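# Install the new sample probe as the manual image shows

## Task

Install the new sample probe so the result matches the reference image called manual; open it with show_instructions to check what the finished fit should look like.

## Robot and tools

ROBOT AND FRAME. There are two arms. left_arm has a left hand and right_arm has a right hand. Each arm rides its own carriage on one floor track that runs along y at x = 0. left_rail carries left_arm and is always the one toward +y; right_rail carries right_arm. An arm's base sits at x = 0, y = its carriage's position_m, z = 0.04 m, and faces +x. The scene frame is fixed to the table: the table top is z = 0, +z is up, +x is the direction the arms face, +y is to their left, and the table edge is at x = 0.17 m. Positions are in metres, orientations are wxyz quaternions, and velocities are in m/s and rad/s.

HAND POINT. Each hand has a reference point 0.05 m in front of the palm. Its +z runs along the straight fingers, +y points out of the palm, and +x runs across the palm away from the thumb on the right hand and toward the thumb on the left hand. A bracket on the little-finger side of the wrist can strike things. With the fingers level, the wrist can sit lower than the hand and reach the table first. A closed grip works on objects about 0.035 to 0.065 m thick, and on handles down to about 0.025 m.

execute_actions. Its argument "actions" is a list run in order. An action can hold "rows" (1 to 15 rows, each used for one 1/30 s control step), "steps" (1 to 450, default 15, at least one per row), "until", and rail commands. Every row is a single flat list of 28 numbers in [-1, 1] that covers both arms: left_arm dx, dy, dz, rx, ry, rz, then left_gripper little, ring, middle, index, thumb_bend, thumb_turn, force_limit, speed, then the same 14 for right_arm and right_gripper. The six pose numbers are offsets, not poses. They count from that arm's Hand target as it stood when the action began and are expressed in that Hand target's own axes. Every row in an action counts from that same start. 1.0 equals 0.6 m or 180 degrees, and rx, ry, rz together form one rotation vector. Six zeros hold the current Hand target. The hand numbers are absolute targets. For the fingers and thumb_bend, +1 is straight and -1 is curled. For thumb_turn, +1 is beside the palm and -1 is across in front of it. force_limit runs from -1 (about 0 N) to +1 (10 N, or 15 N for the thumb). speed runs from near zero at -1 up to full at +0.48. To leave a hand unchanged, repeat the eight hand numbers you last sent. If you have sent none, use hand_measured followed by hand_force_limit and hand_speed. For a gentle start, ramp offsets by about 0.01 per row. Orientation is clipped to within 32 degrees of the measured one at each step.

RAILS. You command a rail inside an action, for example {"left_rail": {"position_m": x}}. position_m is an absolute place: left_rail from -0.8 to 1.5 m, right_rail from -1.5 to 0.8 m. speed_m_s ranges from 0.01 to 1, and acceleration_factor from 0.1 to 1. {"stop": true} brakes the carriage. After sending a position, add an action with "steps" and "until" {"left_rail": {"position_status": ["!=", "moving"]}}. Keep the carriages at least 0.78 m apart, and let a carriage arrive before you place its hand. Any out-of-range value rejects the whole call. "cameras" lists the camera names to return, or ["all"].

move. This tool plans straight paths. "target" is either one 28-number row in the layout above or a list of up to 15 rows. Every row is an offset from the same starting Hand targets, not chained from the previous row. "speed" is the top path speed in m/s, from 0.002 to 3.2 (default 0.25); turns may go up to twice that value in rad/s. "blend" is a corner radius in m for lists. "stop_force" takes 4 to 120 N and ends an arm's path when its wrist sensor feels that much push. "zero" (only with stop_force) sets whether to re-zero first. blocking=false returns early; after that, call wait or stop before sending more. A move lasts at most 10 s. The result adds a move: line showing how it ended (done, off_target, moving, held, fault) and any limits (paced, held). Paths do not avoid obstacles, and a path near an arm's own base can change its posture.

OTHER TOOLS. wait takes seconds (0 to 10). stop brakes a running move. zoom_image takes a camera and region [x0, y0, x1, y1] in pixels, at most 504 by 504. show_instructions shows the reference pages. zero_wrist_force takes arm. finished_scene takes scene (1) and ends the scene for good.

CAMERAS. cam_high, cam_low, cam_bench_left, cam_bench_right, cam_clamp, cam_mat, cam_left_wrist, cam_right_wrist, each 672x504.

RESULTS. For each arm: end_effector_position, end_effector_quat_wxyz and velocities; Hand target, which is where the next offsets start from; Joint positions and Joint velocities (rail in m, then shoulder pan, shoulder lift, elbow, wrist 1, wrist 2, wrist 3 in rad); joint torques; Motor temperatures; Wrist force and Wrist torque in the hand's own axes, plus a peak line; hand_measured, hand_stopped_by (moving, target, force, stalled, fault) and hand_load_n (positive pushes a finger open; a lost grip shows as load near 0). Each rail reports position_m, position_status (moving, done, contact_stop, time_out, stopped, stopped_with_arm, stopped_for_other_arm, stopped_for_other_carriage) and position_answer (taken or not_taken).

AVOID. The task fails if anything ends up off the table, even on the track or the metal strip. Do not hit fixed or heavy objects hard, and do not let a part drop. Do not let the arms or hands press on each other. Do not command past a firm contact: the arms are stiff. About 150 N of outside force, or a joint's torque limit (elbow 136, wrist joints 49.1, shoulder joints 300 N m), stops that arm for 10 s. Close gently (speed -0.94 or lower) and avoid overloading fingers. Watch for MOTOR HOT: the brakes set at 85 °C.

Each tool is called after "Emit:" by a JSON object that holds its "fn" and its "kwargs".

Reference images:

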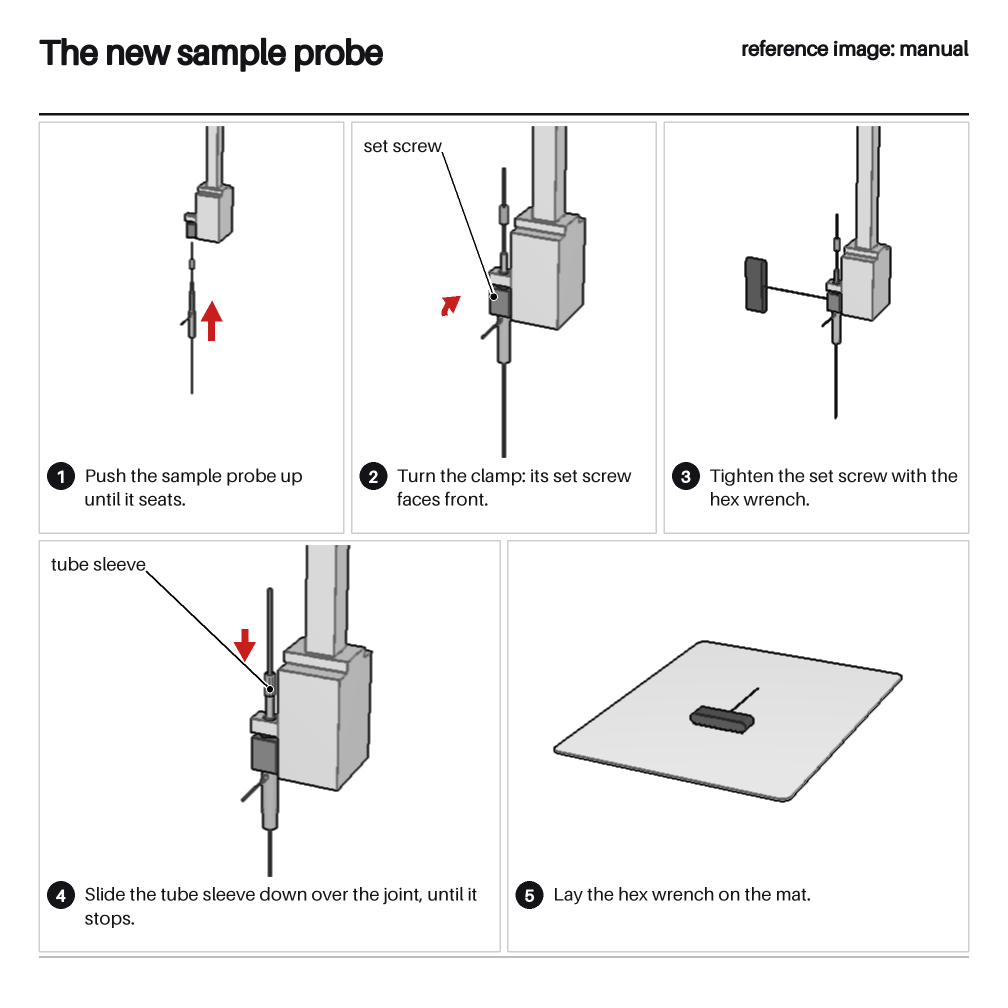

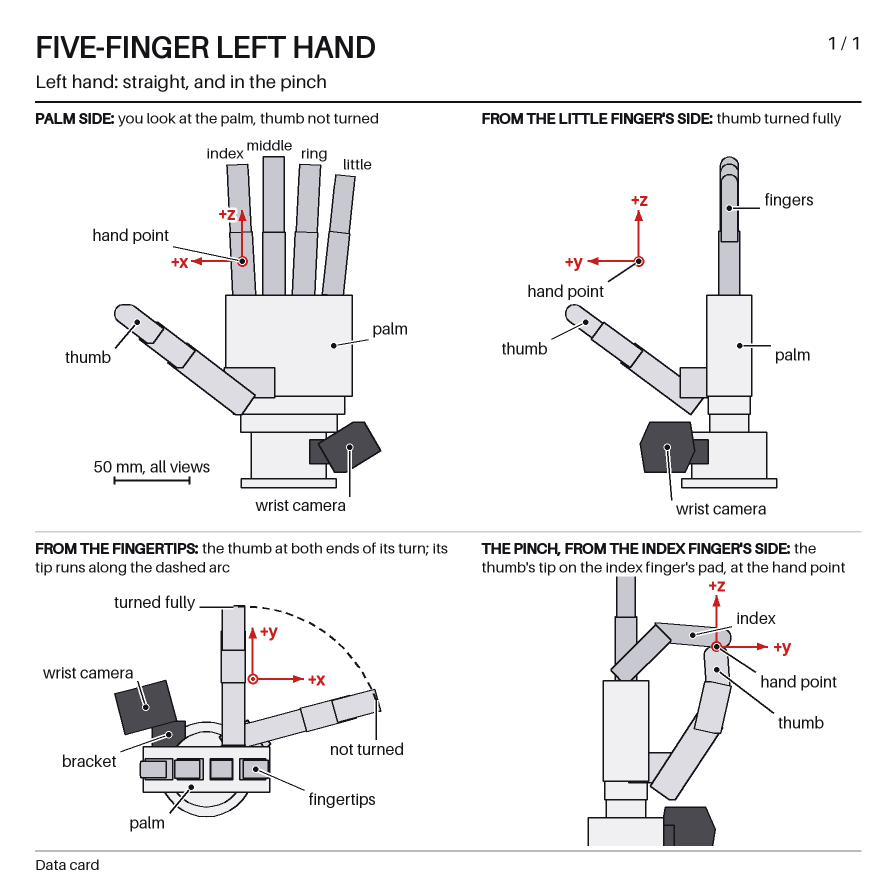

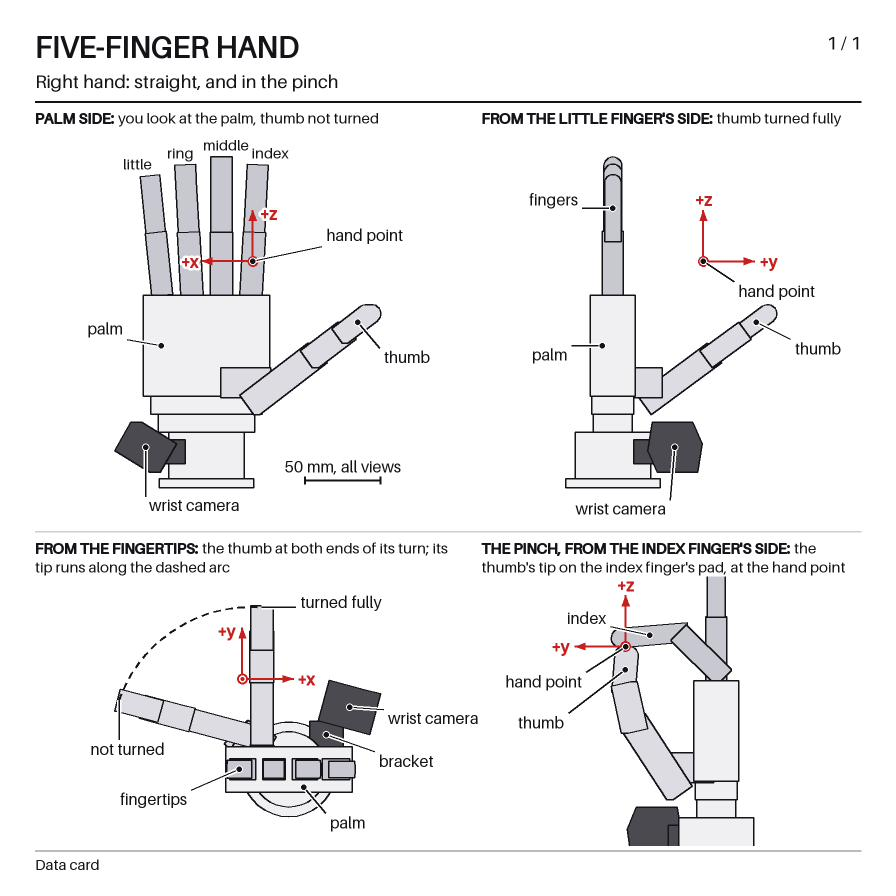

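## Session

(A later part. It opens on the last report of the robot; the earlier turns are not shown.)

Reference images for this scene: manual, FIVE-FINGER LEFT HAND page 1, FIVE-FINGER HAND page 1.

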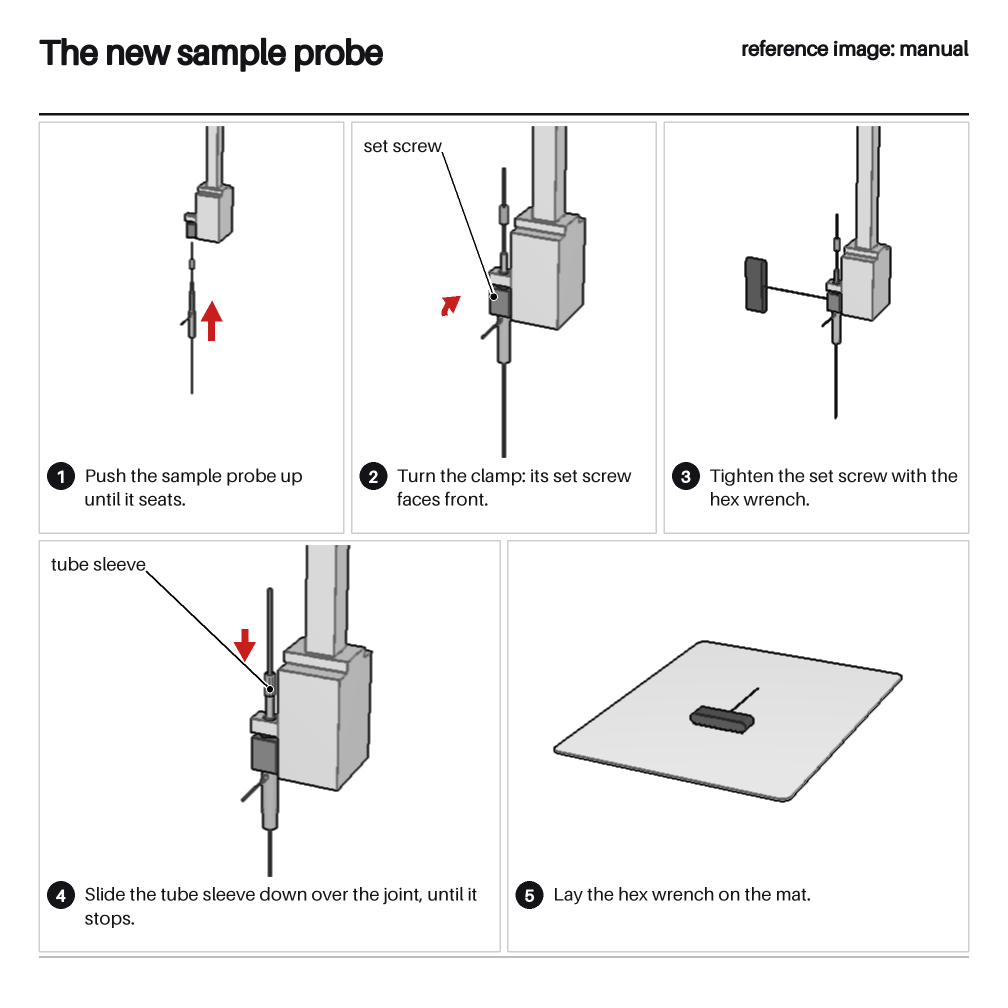

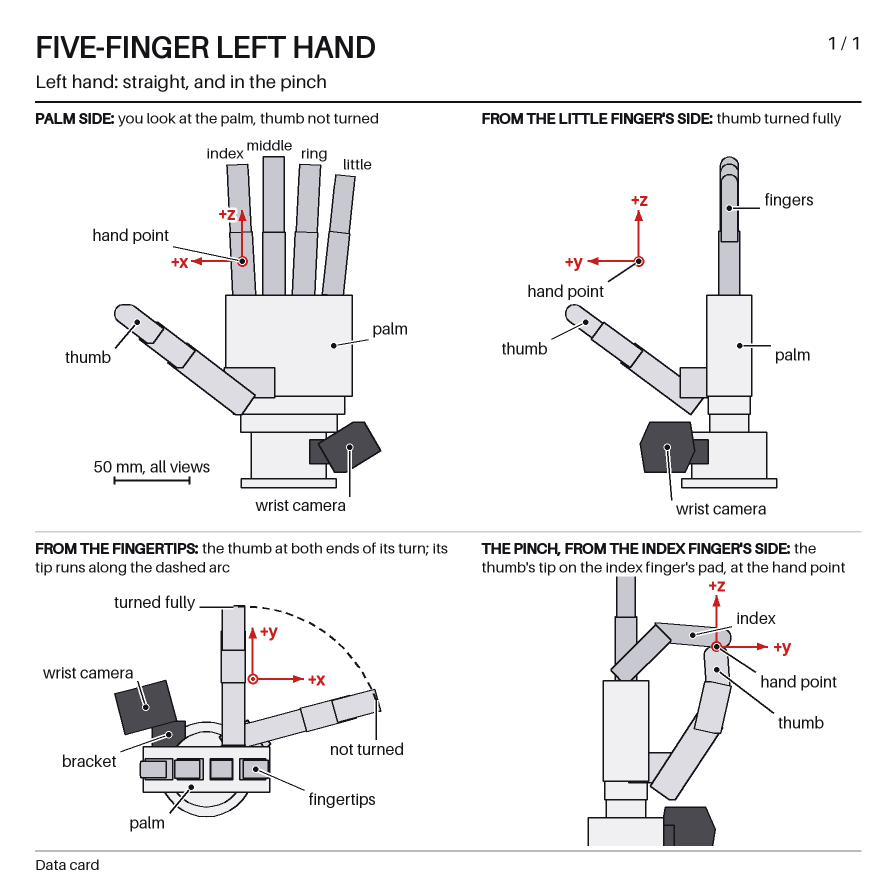

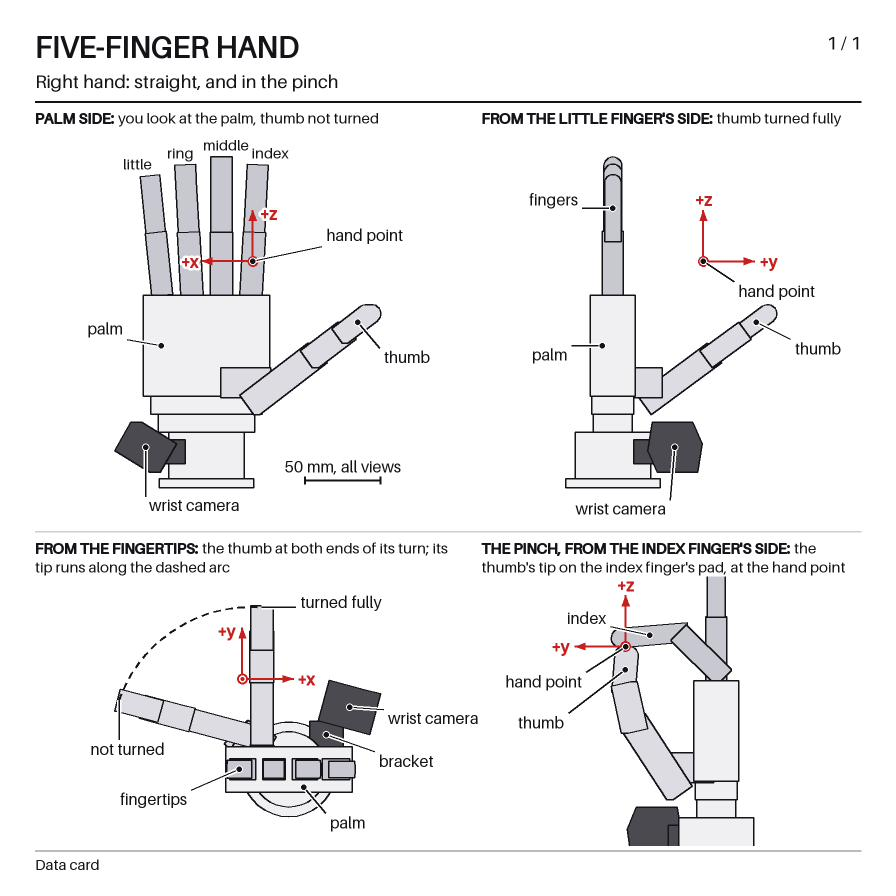

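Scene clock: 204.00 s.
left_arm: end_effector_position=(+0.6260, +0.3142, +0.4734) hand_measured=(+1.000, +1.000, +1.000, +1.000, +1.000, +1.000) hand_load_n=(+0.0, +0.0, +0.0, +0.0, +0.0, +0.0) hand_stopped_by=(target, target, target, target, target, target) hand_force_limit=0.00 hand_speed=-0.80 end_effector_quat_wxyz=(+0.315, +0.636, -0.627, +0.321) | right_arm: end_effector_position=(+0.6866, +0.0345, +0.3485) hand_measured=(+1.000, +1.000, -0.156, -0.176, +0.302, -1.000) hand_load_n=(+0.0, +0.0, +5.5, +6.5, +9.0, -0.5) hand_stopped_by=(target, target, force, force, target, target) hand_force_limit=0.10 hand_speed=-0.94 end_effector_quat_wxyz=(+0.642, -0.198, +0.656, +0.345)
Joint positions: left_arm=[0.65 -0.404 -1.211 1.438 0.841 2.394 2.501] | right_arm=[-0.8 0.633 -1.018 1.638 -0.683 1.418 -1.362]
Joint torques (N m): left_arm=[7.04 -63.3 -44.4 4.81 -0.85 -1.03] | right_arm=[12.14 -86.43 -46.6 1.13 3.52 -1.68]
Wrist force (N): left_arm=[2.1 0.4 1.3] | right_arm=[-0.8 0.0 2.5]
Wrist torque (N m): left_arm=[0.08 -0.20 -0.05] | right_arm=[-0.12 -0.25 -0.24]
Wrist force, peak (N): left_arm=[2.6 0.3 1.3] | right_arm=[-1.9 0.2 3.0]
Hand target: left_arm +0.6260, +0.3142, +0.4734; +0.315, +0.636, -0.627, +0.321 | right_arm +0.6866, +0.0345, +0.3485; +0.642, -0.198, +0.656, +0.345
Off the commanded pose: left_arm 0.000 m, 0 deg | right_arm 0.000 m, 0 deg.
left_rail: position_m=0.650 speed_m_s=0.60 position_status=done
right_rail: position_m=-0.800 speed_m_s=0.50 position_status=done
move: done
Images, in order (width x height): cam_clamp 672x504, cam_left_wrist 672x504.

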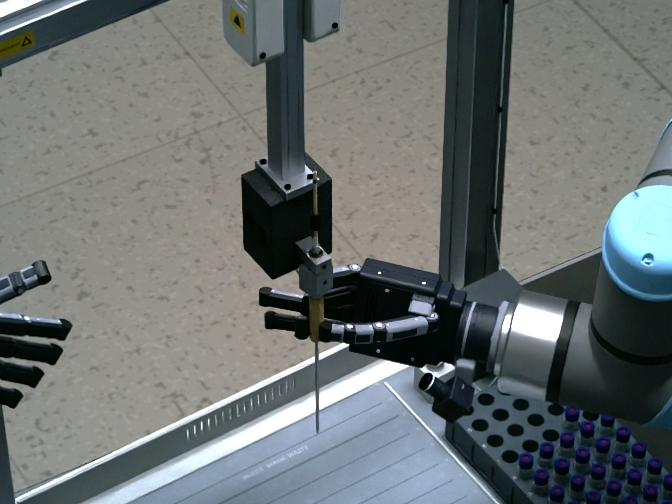

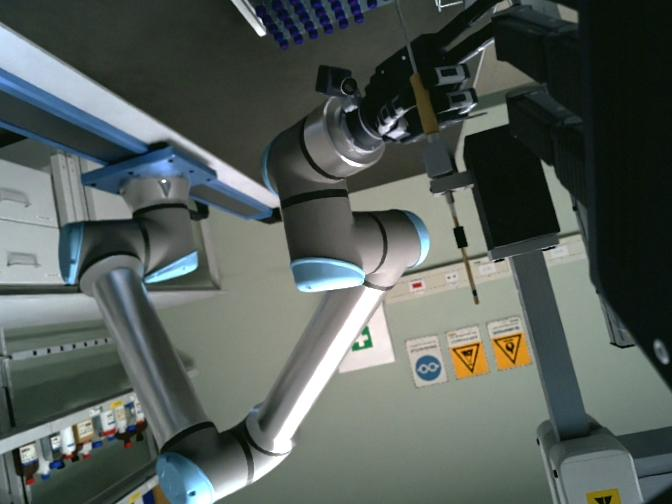

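Emit:
{"fn": "move", "kwargs": {"target": [0,0,0,0,0,0,1,1,1,1,1,1,0,-0.8,-0.01632,0.00331,0.00102,0,0,0,1,1,-0.85,-0.6,0.3,-1,0.1,-0.94], "speed": 0.006, "stop_force": 6, "cameras": ["cam_clamp","cam_left_wrist"]}}

Emit:
{"fn": "zoom_image", "kwargs": {"camera": "cam_clamp", "region": [276, 230, 356, 310]}}

Emit:
{"fn": "zoom_image", "kwargs": {"camera": "cam_left_wrist", "region": [390, 100, 490, 200]}}

Scene clock: 207.00 s.
left_arm: end_effector_position=(+0.6260, +0.3142, +0.4734) hand_measured=(+1.000, +1.000, +1.000, +1.000, +1.000, +1.000) hand_load_n=(+0.0, +0.5, +0.0, +0.0, +0.0, +0.0) hand_stopped_by=(target, target, target, target, target, target) hand_force_limit=0.00 hand_speed=-0.80 end_effector_quat_wxyz=(+0.315, +0.636, -0.627, +0.321) | right_arm: end_effector_position=(+0.6866, +0.0345, +0.3578) hand_measured=(+1.000, +1.000, -0.154, -0.176, +0.302, -1.000) hand_load_n=(+0.0, +0.0, +6.0, +6.5, +8.0, -4.5) hand_stopped_by=(target, target, force, force, target, target) hand_force_limit=0.10 hand_speed=-0.94 end_effector_quat_wxyz=(+0.642, -0.198, +0.656, +0.345)
Joint positions: left_arm=[0.65 -0.404 -1.211 1.438 0.841 2.394 2.501] | right_arm=[-0.8 0.633 -1.026 1.633 -0.669 1.418 -1.362]
Joint torques (N m): left_arm=[8.55 -62.91 -42.54 4.39 -0.94 -1.13] | right_arm=[12.2 -71.28 -37.37 -7.52 3.61 -1.62]
Wrist force (N): left_arm=[2.3 0.1 1.2] | right_arm=[5.2 -1.4 2.4]
Wrist torque (N m): left_arm=[0.04 -0.24 -0.02] | right_arm=[-0.14 -0.19 -0.31]
Wrist force, peak (N): left_arm=[2.6 0.4 1.5] | right_arm=[6.8 -1.9 3.1]
Hand target: left_arm +0.6260, +0.3142, +0.4734; +0.315, +0.636, -0.627, +0.321 | right_arm +0.6866, +0.0345, +0.3577; +0.642, -0.198, +0.656, +0.345 (not the last commanded pose)
Off the commanded pose: left_arm 0.000 m, 0 deg | right_arm 0.001 m, 0 deg.
left_rail: position_m=0.650 speed_m_s=0.60 position_status=done
right_rail: position_m=-0.800 speed_m_s=0.50 position_status=done
move: contact (right_arm)
Images, in order (width x height): cam_clamp 672x504, cam_left_wrist 672x504.

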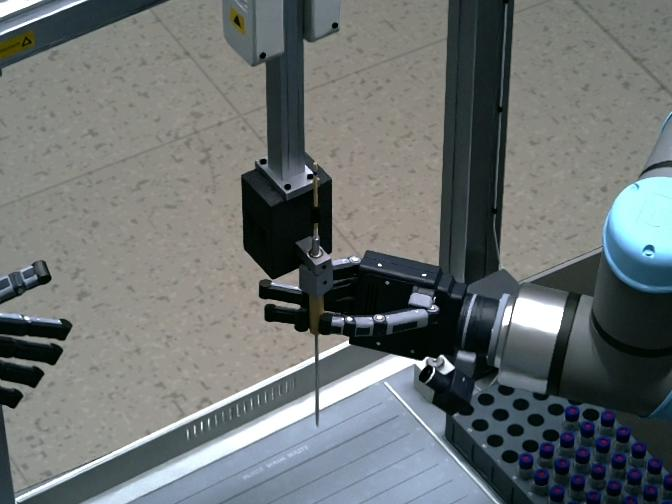

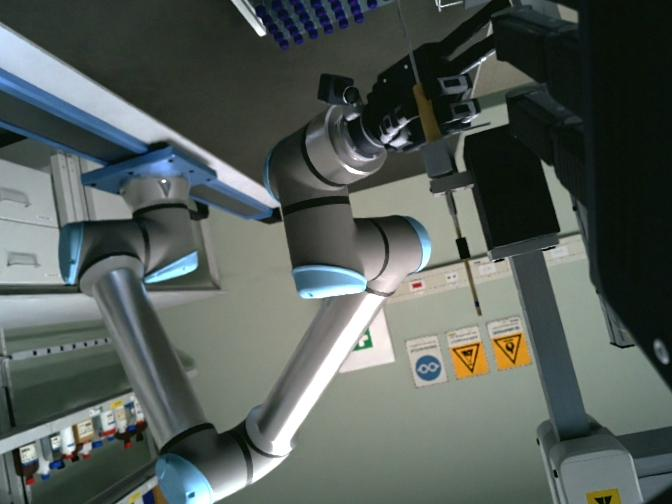

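Scaled by 6.300 from the camera's 672x504 image, which has a finer 960x720 frame.

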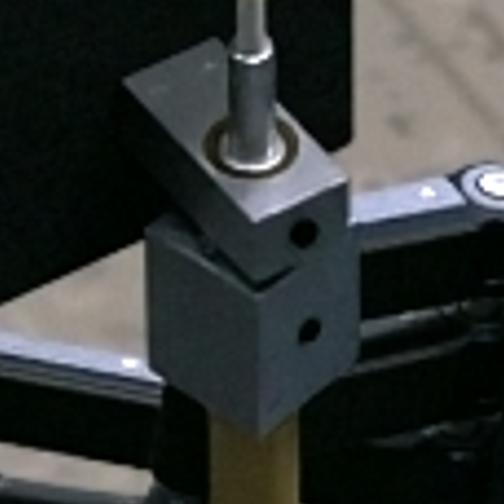

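Scaled by 5.040 from the camera's 672x504 image, which has a finer 960x720 frame.

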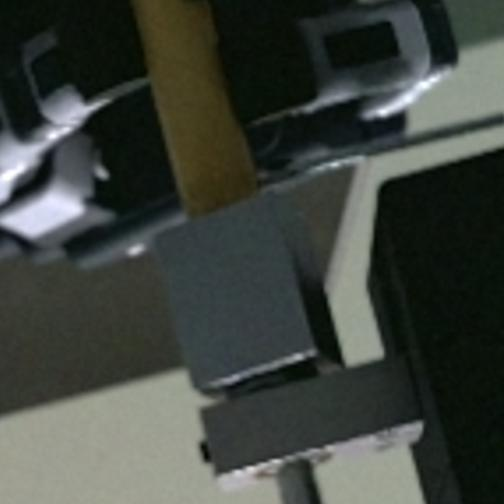

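Emit:
{"fn": "move", "kwargs": {"target": [0,0,0,0,0,0,1,1,1,1,1,1,0,-0.8,-0.0098,0.002,0.0006,0,0,0,1,1,-0.85,-0.6,0.3,-1,0.1,-0.94], "speed": 0.004, "stop_force": 8, "cameras": ["cam_clamp","cam_left_wrist"]}}

Emit:
{"fn": "zoom_image", "kwargs": {"camera": "cam_clamp", "region": [276, 230, 356, 310]}}

Emit:
{"fn": "zoom_image", "kwargs": {"camera": "cam_left_wrist", "region": [390, 100, 490, 200]}}

Scene clock: 211.27 s.
left_arm: end_effector_position=(+0.6260, +0.3142, +0.4734) hand_measured=(+1.000, +1.000, +1.000, +1.000, +1.000, +1.000) hand_load_n=(+0.0, +0.5, +0.0, +0.0, +0.0, +0.0) hand_stopped_by=(target, target, target, target, target, target) hand_force_limit=0.00 hand_speed=-0.80 end_effector_quat_wxyz=(+0.315, +0.636, -0.627, +0.321) | right_arm: end_effector_position=(+0.6866, +0.0345, +0.3638) hand_measured=(+1.000, +1.000, -0.154, -0.176, +0.302, -1.000) hand_load_n=(+0.0, +0.0, +5.5, +7.0, +8.5, -5.5) hand_stopped_by=(target, target, force, force, target, target) hand_force_limit=0.10 hand_speed=-0.94 end_effector_quat_wxyz=(+0.642, -0.198, +0.656, +0.345)
Joint positions: left_arm=[0.65 -0.404 -1.211 1.438 0.841 2.394 2.501] | right_arm=[-0.8 0.633 -1.032 1.63 -0.66 1.418 -1.362]
Joint torques (N m): left_arm=[10.14 -60.82 -42.35 4.71 -0.72 -0.96] | right_arm=[11.7 -95.66 -52.66 -0.77 3.6 -1.65]
Wrist force (N): left_arm=[1.9 0.1 1.2] | right_arm=[7.9 -1.5 3.7]
Wrist torque (N m): left_arm=[0.04 -0.17 -0.05] | right_arm=[-0.17 -0.16 -0.35]
Wrist force, peak (N): left_arm=[2.5 0.2 1.3] | right_arm=[8.3 -2.2 3.6]
Hand target: left_arm +0.6260, +0.3142, +0.4734; +0.315, +0.636, -0.627, +0.321 | right_arm +0.6866, +0.0345, +0.3638; +0.642, -0.198, +0.656, +0.345
Off the commanded pose: left_arm 0.000 m, 0 deg | right_arm 0.000 m, 0 deg.
left_rail: position_m=0.650 speed_m_s=0.60 position_status=done
right_rail: position_m=-0.800 speed_m_s=0.50 position_status=done
move: done
Images, in order (width x height): cam_clamp 672x504, cam_left_wrist 672x504.

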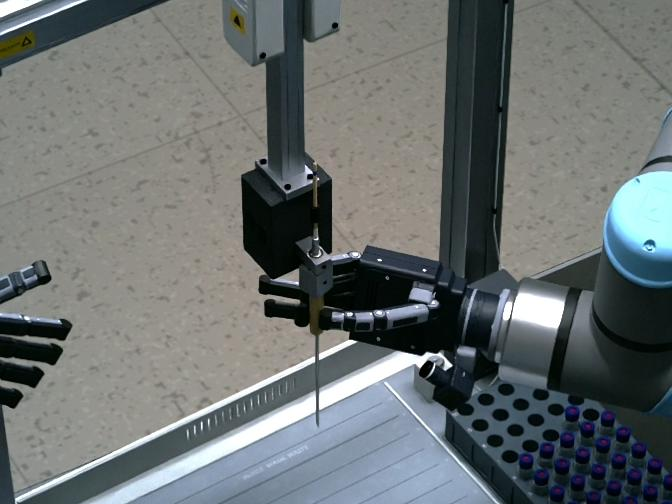

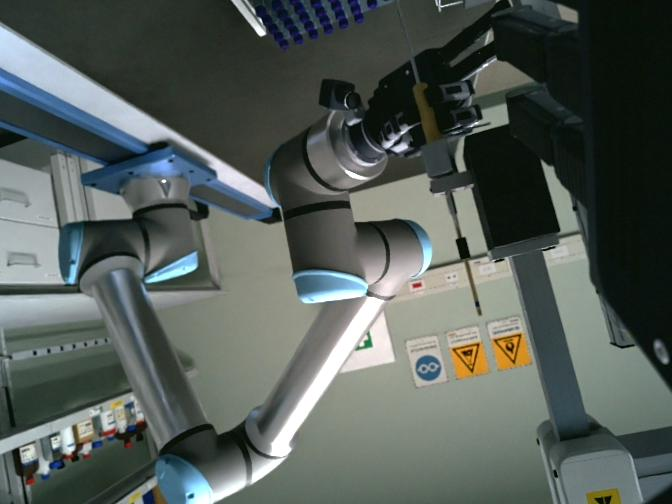

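Scaled by 6.300 from the camera's 672x504 image, which has a finer 960x720 frame.

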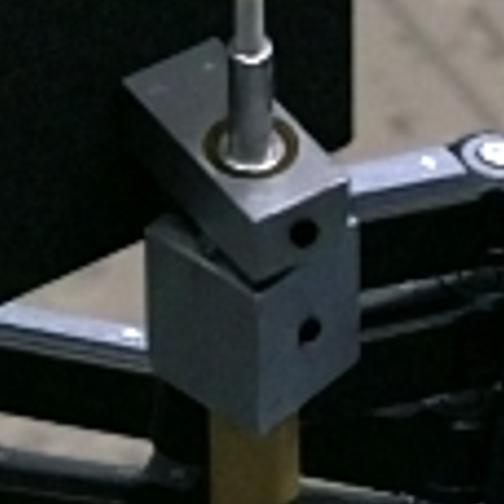

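Scaled by 5.040 from the camera's 672x504 image, which has a finer 960x720 frame.

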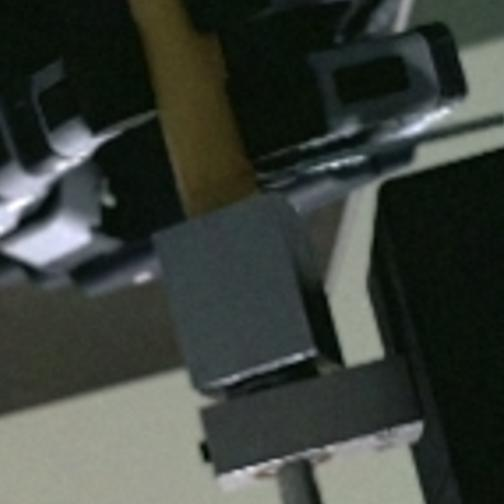

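Emit:
{"fn": "move", "kwargs": {"target": [0,0,0,0,0,0,1,1,1,1,1,1,0,-0.8,0.00653,-0.00132,-0.00041,0,0,0,1,1,-0.85,-0.6,0.3,-1,0.1,-0.94], "speed": 0.005, "cameras": ["cam_clamp","cam_left_wrist"]}}

Emit:
{"fn": "zoom_image", "kwargs": {"camera": "cam_clamp", "region": [276, 230, 356, 310]}}

Scene clock: 213.33 s.
left_arm: end_effector_position=(+0.6260, +0.3142, +0.4734) hand_measured=(+1.000, +1.000, +1.000, +1.000, +1.000, +1.000) hand_load_n=(+0.0, +0.0, +0.0, +0.0, +0.0, +0.0) hand_stopped_by=(target, target, target, target, target, target) hand_force_limit=0.00 hand_speed=-0.80 end_effector_quat_wxyz=(+0.315, +0.636, -0.627, +0.321) | right_arm: end_effector_position=(+0.6866, +0.0345, +0.3598) hand_measured=(+1.000, +1.000, -0.154, -0.176, +0.302, -1.000) hand_load_n=(+0.0, +0.0, +5.0, +6.5, +9.0, -1.5) hand_stopped_by=(target, target, force, force, target, target) hand_force_limit=0.10 hand_speed=-0.94 end_effector_quat_wxyz=(+0.642, -0.198, +0.656, +0.345)
Joint positions: left_arm=[0.65 -0.404 -1.211 1.438 0.841 2.394 2.501] | right_arm=[-0.8 0.633 -1.028 1.632 -0.666 1.418 -1.362]
Joint torques (N m): left_arm=[8.51 -63.3 -43.85 4.91 -0.62 -1.15] | right_arm=[11.53 -60.72 -29.45 -4.87 3.65 -1.82]
Wrist force (N): left_arm=[1.9 0.5 1.3] | right_arm=[-5.7 0.8 2.2]
Wrist torque (N m): left_arm=[0.08 -0.17 -0.06] | right_arm=[-0.15 -0.26 -0.19]
Wrist force, peak (N): left_arm=[2.2 0.2 1.7] | right_arm=[8.3 -1.1 3.6]
Hand target: left_arm +0.6260, +0.3142, +0.4734; +0.315, +0.636, -0.627, +0.321 | right_arm +0.6866, +0.0345, +0.3598; +0.642, -0.198, +0.656, +0.345
Off the commanded pose: left_arm 0.000 m, 0 deg | right_arm 0.000 m, 0 deg.
left_rail: position_m=0.650 speed_m_s=0.60 position_status=done
right_rail: position_m=-0.800 speed_m_s=0.50 position_status=done
move: done
Images, in order (width x height): cam_clamp 672x504, cam_left_wrist 672x504.

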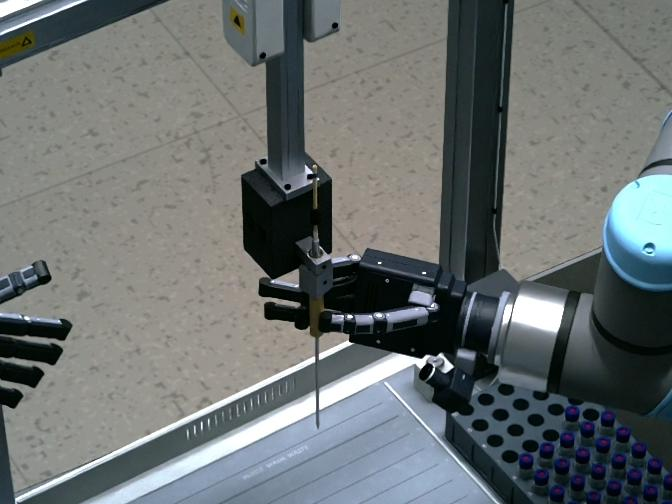

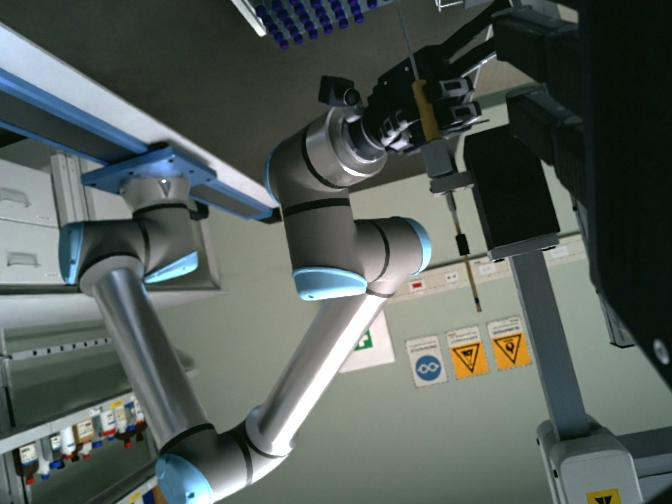

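Scaled by 6.300 from the camera's 672x504 image, which has a finer 960x720 frame.

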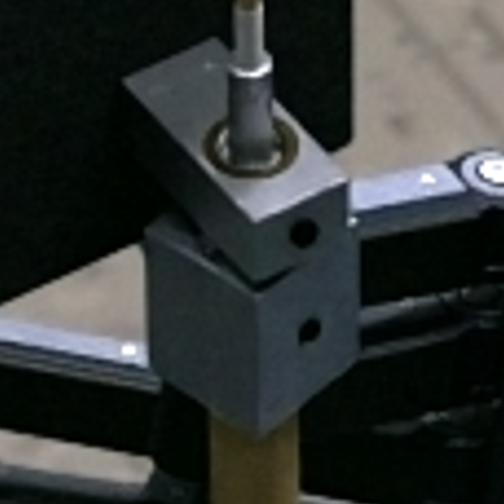

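Emit:
{"fn": "move", "kwargs": {"target": [[0,0,0,0,0,0,1,1,1,1,1,1,0,-0.8,0,0,0,0,0,0,1,1,-0.9,-0.66,0.26,-1,0.4,-0.94],[0,0,0,0,0,0,1,1,1,1,1,1,0,-0.8,-0.0098,0.002,0.0006,0,0,0,1,1,-0.9,-0.66,0.26,-1,0.4,-0.94]], "speed": 0.004, "cameras": ["cam_clamp","cam_left_wrist"]}}

Emit:
{"fn": "zoom_image", "kwargs": {"camera": "cam_clamp", "region": [276, 230, 356, 310]}}

Scene clock: 215.93 s.
left_arm: end_effector_position=(+0.6260, +0.3142, +0.4734) hand_measured=(+1.000, +1.000, +1.000, +1.000, +1.000, +1.000) hand_load_n=(+0.0, +0.0, +0.0, +0.0, -0.5, +0.0) hand_stopped_by=(target, target, target, target, target, target) hand_force_limit=0.00 hand_speed=-0.80 end_effector_quat_wxyz=(+0.315, +0.636, -0.627, +0.321) | right_arm: end_effector_position=(+0.6866, +0.0345, +0.3656) hand_measured=(+1.000, +1.000, -0.164, -0.180, +0.302, -1.000) hand_load_n=(+0.0, +0.0, +11.0, +9.5, +9.0, -6.5) hand_stopped_by=(target, target, force, force, force, target) hand_force_limit=0.40 hand_speed=-0.94 end_effector_quat_wxyz=(+0.642, -0.198, +0.656, +0.345)
Joint positions: left_arm=[0.65 -0.404 -1.211 1.438 0.841 2.394 2.501] | right_arm=[-0.8 0.633 -1.034 1.629 -0.657 1.418 -1.362]
Joint torques (N m): left_arm=[7.13 -61.81 -42.48 4.81 -0.5 -0.81] | right_arm=[11.62 -106.06 -57.93 -2.94 2.71 -2.11]
Wrist force (N): left_arm=[1.9 0.6 1.0] | right_arm=[16.6 -5.0 9.4]
Wrist torque (N m): left_arm=[0.12 -0.17 -0.06] | right_arm=[-0.07 -0.15 -0.43]
Wrist force, peak (N): left_arm=[2.2 0.0 1.8] | right_arm=[17.1 -4.7 9.3]
Hand target: left_arm +0.6260, +0.3142, +0.4734; +0.315, +0.636, -0.627, +0.321 | right_arm +0.6866, +0.0345, +0.3658; +0.642, -0.198, +0.656, +0.345
Off the commanded pose: left_arm 0.000 m, 0 deg | right_arm 0.000 m, 0 deg.
left_rail: position_m=0.650 speed_m_s=0.60 position_status=done
right_rail: position_m=-0.800 speed_m_s=0.50 position_status=done
move: done
Images, in order (width x height): cam_clamp 672x504, cam_left_wrist 672x504.

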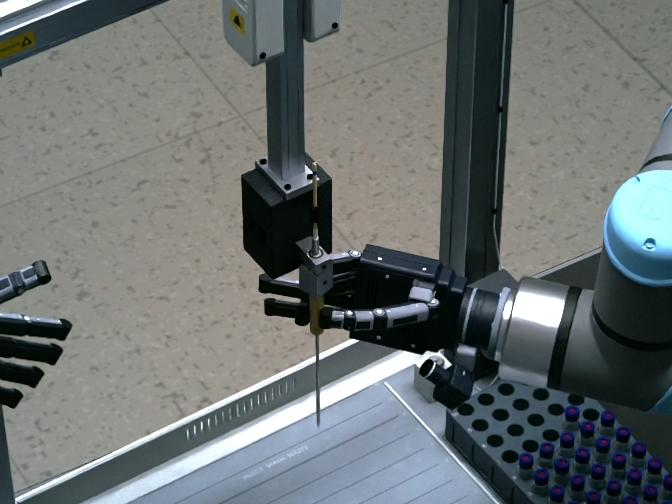

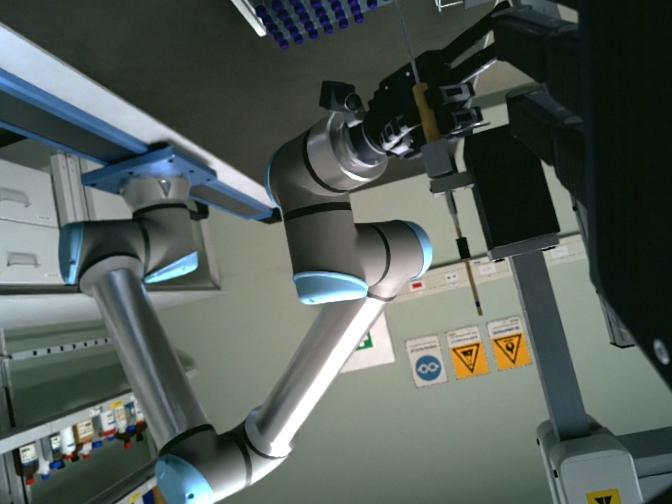

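Scaled by 6.300 from the camera's 672x504 image, which has a finer 960x720 frame.

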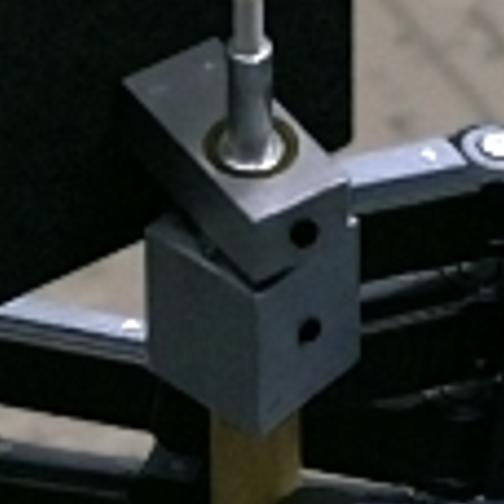

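Emit:
{"fn": "move", "kwargs": {"target": [0,0,0,0,0,0,1,1,1,1,1,1,0,-0.8,0.00163,-0.00033,-0.0001,0,0,0,1,1,-0.9,-0.66,0.26,-1,0.4,-0.94], "speed": 0.004}}

Scene clock: 216.77 s.
left_arm: end_effector_position=(+0.6260, +0.3142, +0.4734) hand_measured=(+1.000, +1.000, +1.000, +1.000, +1.000, +1.000) hand_load_n=(+0.0, +0.0, +0.0, +0.0, +0.0, +0.0) hand_stopped_by=(target, target, target, target, target, target) hand_force_limit=0.00 hand_speed=-0.80 end_effector_quat_wxyz=(+0.315, +0.636, -0.627, +0.321) | right_arm: end_effector_position=(+0.6866, +0.0345, +0.3649) hand_measured=(+1.000, +1.000, -0.164, -0.180, +0.302, -1.000) hand_load_n=(+0.0, +0.0, +10.0, +8.0, +9.5, -4.5) hand_stopped_by=(target, target, force, force, force, target) hand_force_limit=0.40 hand_speed=-0.94 end_effector_quat_wxyz=(+0.642, -0.198, +0.656, +0.345)
Joint positions: left_arm=[0.65 -0.404 -1.211 1.438 0.841 2.394 2.501] | right_arm=[-0.8 0.633 -1.033 1.629 -0.658 1.418 -1.362]
Joint torques (N m): left_arm=[7.9 -61 -43.07 4.83 -0.62 -0.99] | right_arm=[12.57 -72.08 -36.33 -7.21 2.85 -2.13]
Wrist force (N): left_arm=[2.0 0.2 1.3] | right_arm=[5.2 -2.4 5.4]
Wrist torque (N m): left_arm=[0.04 -0.18 -0.06] | right_arm=[-0.14 -0.19 -0.33]
Wrist force, peak (N): left_arm=[2.3 0.1 1.3] | right_arm=[18.1 -5.3 9.0]
Hand target: left_arm +0.6260, +0.3142, +0.4734; +0.315, +0.636, -0.627, +0.321 | right_arm +0.6866, +0.0345, +0.3648; +0.642, -0.198, +0.656, +0.345
Off the commanded pose: left_arm 0.000 m, 0 deg | right_arm 0.000 m, 0 deg.
left_rail: position_m=0.650 speed_m_s=0.60 position_status=done
right_rail: position_m=-0.800 speed_m_s=0.50 position_status=done
move: done

Emit:
{"fn": "execute_actions", "kwargs": {"actions": [{"rows":[[0,0,0,0,0,0,1,1,1,1,1,1,0,-0.8,0,0,0,0,0,0,1,1,-0.10,-0.12,0.30,-1,0.4,-0.9]],"steps":30}], "cameras": ["cam_clamp","cam_left_wrist"]}}

Emit:
{"fn": "zoom_image", "kwargs": {"camera": "cam_clamp", "region": [276, 230, 356, 310]}}

Emit:
{"fn": "zoom_image", "kwargs": {"camera": "cam_left_wrist", "region": [380, 60, 480, 160]}}

Scene clock: 219.33 s.
left_arm: end_effector_position=(+0.6260, +0.3142, +0.4734) hand_measured=(+1.000, +1.000, +1.000, +1.000, +1.000, +1.000) hand_load_n=(+0.0, +0.0, +0.0, +0.0, +0.0, +0.0) hand_stopped_by=(target, target, target, target, target, target) hand_force_limit=0.00 hand_speed=-0.80 end_effector_quat_wxyz=(+0.315, +0.636, -0.627, +0.321) | right_arm: end_effector_position=(+0.6866, +0.0345, +0.3648) hand_measured=(+1.000, +1.000, -0.100, -0.120, +0.302, -1.000) hand_load_n=(+0.0, +0.0, +0.0, +0.0, +5.0, -3.5) hand_stopped_by=(target, target, target, target, target, target) hand_force_limit=0.40 hand_speed=-0.90 end_effector_quat_wxyz=(+0.642, -0.198, +0.656, +0.345)
Joint positions: left_arm=[0.65 -0.404 -1.211 1.438 0.841 2.394 2.501] | right_arm=[-0.8 0.633 -1.033 1.629 -0.658 1.418 -1.362]
Joint torques (N m): left_arm=[7.92 -61.64 -42.6 4.54 -0.72 -0.81] | right_arm=[-0.95 -68.72 -46.22 0.01 3.09 -2.04]
Wrist force (N): left_arm=[1.8 0.2 1.4] | right_arm=[1.3 2.1 -1.1]
Wrist torque (N m): left_arm=[0.04 -0.15 -0.06] | right_arm=[-0.20 -0.34 -0.20]
Wrist force, peak (N): left_arm=[2.6 0.0 1.3] | right_arm=[5.2 -2.1 5.6]
Hand target: left_arm +0.6260, +0.3142, +0.4734; +0.315, +0.636, -0.627, +0.321 | right_arm +0.6866, +0.0345, +0.3648; +0.642, -0.198, +0.656, +0.345
Off the commanded pose: left_arm 0.000 m, 0 deg | right_arm 0.000 m, 0 deg.
left_rail: position_m=0.650 speed_m_s=0.60 position_status=done
right_rail: position_m=-0.800 speed_m_s=0.50 position_status=done
Images, in order (width x height): cam_clamp 672x504, cam_left_wrist 672x504.

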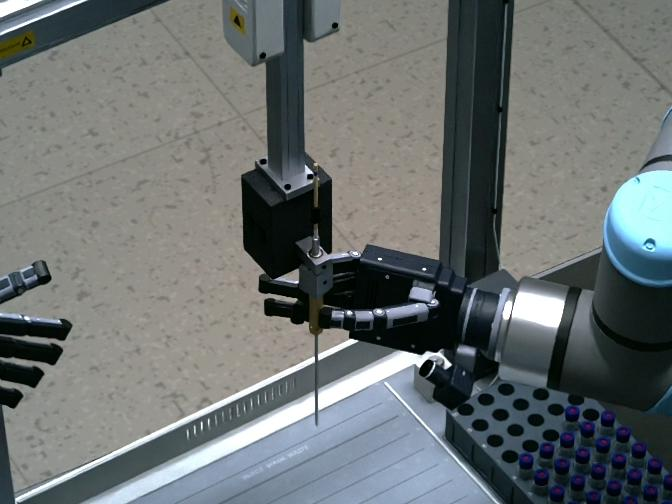

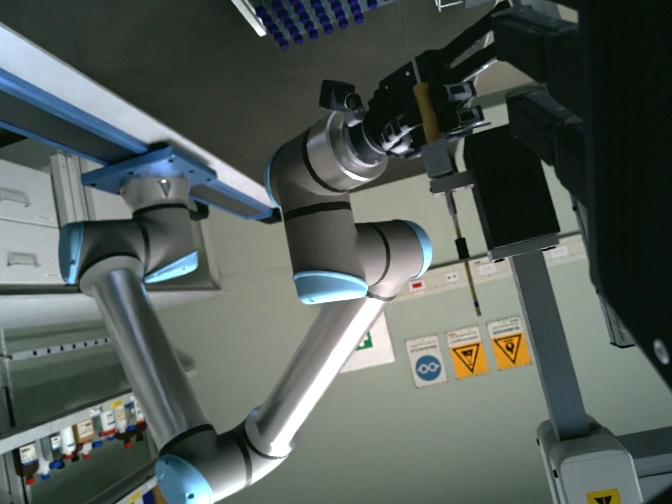

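Scaled by 6.300 from the camera's 672x504 image, which has a finer 960x720 frame.

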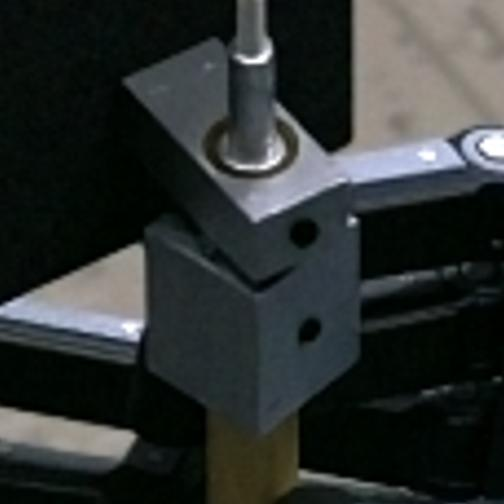

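Scaled by 5.040 from the camera's 672x504 image, which has a finer 960x720 frame.

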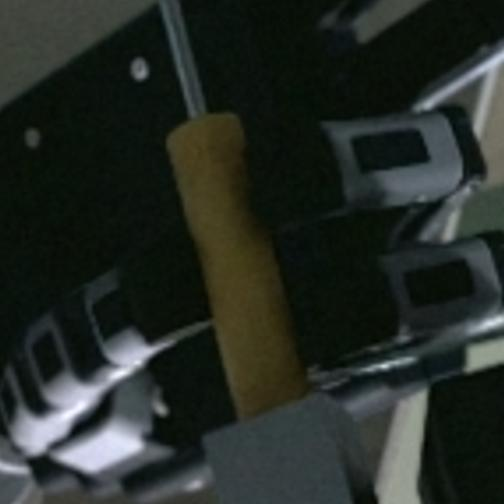

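Emit:
{"fn": "execute_actions", "kwargs": {"actions": [{"rows":[[0,0,0,0,0,0,1,1,1,1,1,1,0,-0.8,0,0,0,0,0,0,1,1,-0.09,-0.11,0.42,-1,0.4,-0.9]],"steps":30}]}}

Emit:
{"fn": "move", "kwargs": {"target": [0,0,0,0,0,0,1,1,1,1,1,1,0,-0.8,0.01306,-0.00264,-0.00082,0,0,0,1,1,-0.09,-0.11,0.42,-1,0.4,-0.9], "speed": 0.01, "cameras": ["cam_clamp","cam_left_wrist"]}}

Emit:
{"fn": "zoom_image", "kwargs": {"camera": "cam_clamp", "region": [276, 230, 356, 310]}}

Emit:
{"fn": "zoom_image", "kwargs": {"camera": "cam_left_wrist", "region": [380, 60, 480, 160]}}

Scene clock: 220.90 s.
left_arm: end_effector_position=(+0.6260, +0.3142, +0.4734) hand_measured=(+1.000, +1.000, +1.000, +1.000, +1.000, +1.000) hand_load_n=(+0.0, +0.0, +0.0, +0.0, +0.0, +0.0) hand_stopped_by=(target, target, target, target, target, target) hand_force_limit=0.00 hand_speed=-0.80 end_effector_quat_wxyz=(+0.315, +0.636, -0.627, +0.321) | right_arm: end_effector_position=(+0.6866, +0.0345, +0.3648) hand_measured=(+1.000, +1.000, -0.090, -0.110, +0.420, -1.000) hand_load_n=(+0.0, +0.0, +0.0, +0.0, +0.0, +0.0) hand_stopped_by=(target, target, target, target, target, target) hand_force_limit=0.40 hand_speed=-0.90 end_effector_quat_wxyz=(+0.642, -0.198, +0.656, +0.345)
Joint positions: left_arm=[0.65 -0.404 -1.211 1.438 0.841 2.394 2.501] | right_arm=[-0.8 0.633 -1.033 1.629 -0.658 1.418 -1.362]
Joint torques (N m): left_arm=[7.63 -63.36 -42.56 5.01 -0.29 -0.87] | right_arm=[-2.5 -69.09 -42.35 0.06 2.87 -2.06]
Wrist force (N): left_arm=[2.0 0.2 1.3] | right_arm=[-1.0 0.2 2.6]
Wrist torque (N m): left_arm=[0.05 -0.17 -0.05] | right_arm=[-0.12 -0.40 -0.16]
Wrist force, peak (N): left_arm=[2.4 0.4 1.3] | right_arm=[2.0 2.2 -1.6]
Hand target: left_arm +0.6260, +0.3142, +0.4734; +0.315, +0.636, -0.627, +0.321 | right_arm +0.6866, +0.0345, +0.3648; +0.642, -0.198, +0.656, +0.345
Off the commanded pose: left_arm 0.000 m, 0 deg | right_arm 0.000 m, 0 deg.
left_rail: position_m=0.650 speed_m_s=0.60 position_status=done
right_rail: position_m=-0.800 speed_m_s=0.50 position_status=done

Scene clock: 221.93 s.
left_arm: end_effector_position=(+0.6260, +0.3142, +0.4734) hand_measured=(+1.000, +1.000, +1.000, +1.000, +1.000, +1.000) hand_load_n=(+0.0, +0.0, +0.0, +0.0, +0.0, +0.0) hand_stopped_by=(target, target, target, target, target, target) hand_force_limit=0.00 hand_speed=-0.80 end_effector_quat_wxyz=(+0.315, +0.636, -0.627, +0.321) | right_arm: end_effector_position=(+0.6866, +0.0345, +0.3568) hand_measured=(+1.000, +1.000, -0.090, -0.110, +0.420, -1.000) hand_load_n=(+0.0, +0.0, +0.0, +0.0, +0.0, -0.5) hand_stopped_by=(target, target, target, target, target, target) hand_force_limit=0.40 hand_speed=-0.90 end_effector_quat_wxyz=(+0.642, -0.198, +0.656, +0.345)
Joint positions: left_arm=[0.65 -0.404 -1.211 1.438 0.841 2.394 2.501] | right_arm=[-0.8 0.633 -1.026 1.634 -0.67 1.418 -1.362]
Joint torques (N m): left_arm=[10.2 -61.1 -42.56 4.92 -0.28 -1.05] | right_arm=[-3.69 -66.06 -31.71 -6.12 2.83 -2.09]
Wrist force (N): left_arm=[2.4 0.3 1.0] | right_arm=[-0.9 0.3 2.7]
Wrist torque (N m): left_arm=[0.08 -0.25 -0.02] | right_arm=[-0.11 -0.43 -0.14]
Wrist force, peak (N): left_arm=[2.5 -0.2 1.3] | right_arm=[-0.9 0.4 3.0]
Hand target: left_arm +0.6260, +0.3142, +0.4734; +0.315, +0.636, -0.627, +0.321 | right_arm +0.6866, +0.0345, +0.3568; +0.642, -0.198, +0.656, +0.345
Off the commanded pose: left_arm 0.000 m, 0 deg | right_arm 0.000 m, 0 deg.
left_rail: position_m=0.650 speed_m_s=0.60 position_status=done
right_rail: position_m=-0.800 speed_m_s=0.50 position_status=done
move: done
Images, in order (width x height): cam_clamp 672x504, cam_left_wrist 672x504.

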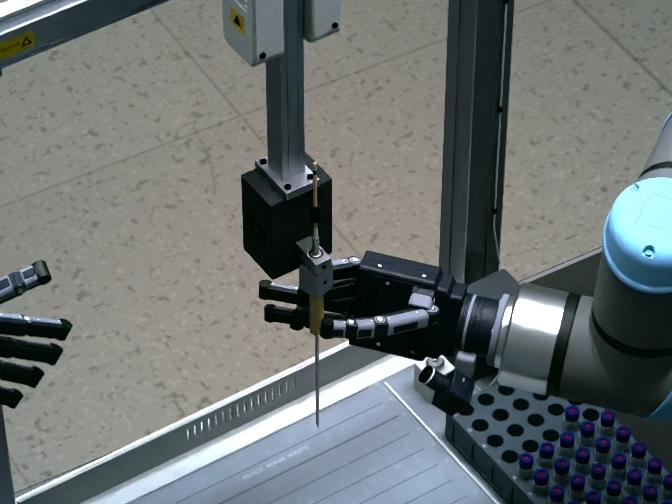

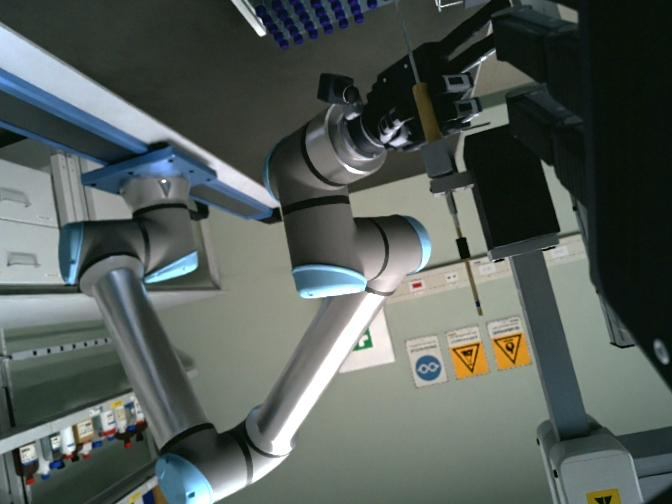

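Scaled by 6.300 from the camera's 672x504 image, which has a finer 960x720 frame.

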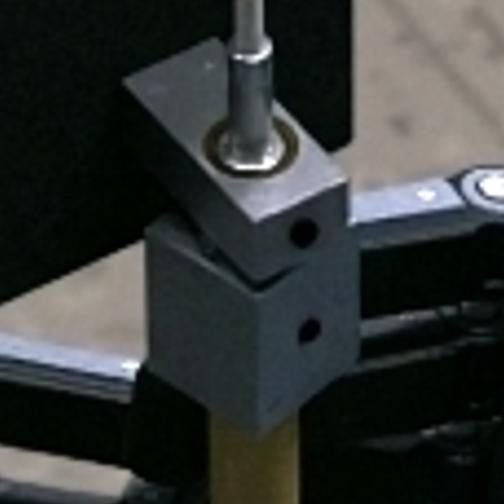

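Scaled by 5.040 from the camera's 672x504 image, which has a finer 960x720 frame.

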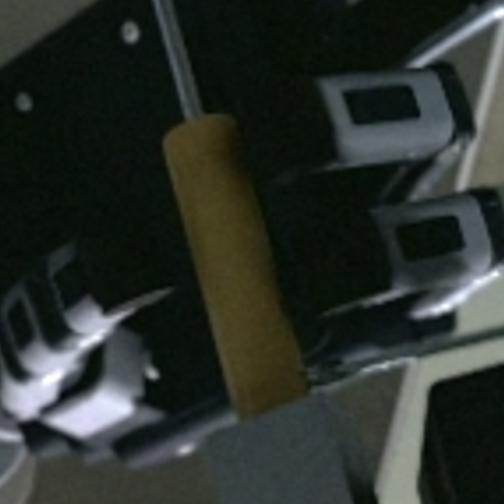

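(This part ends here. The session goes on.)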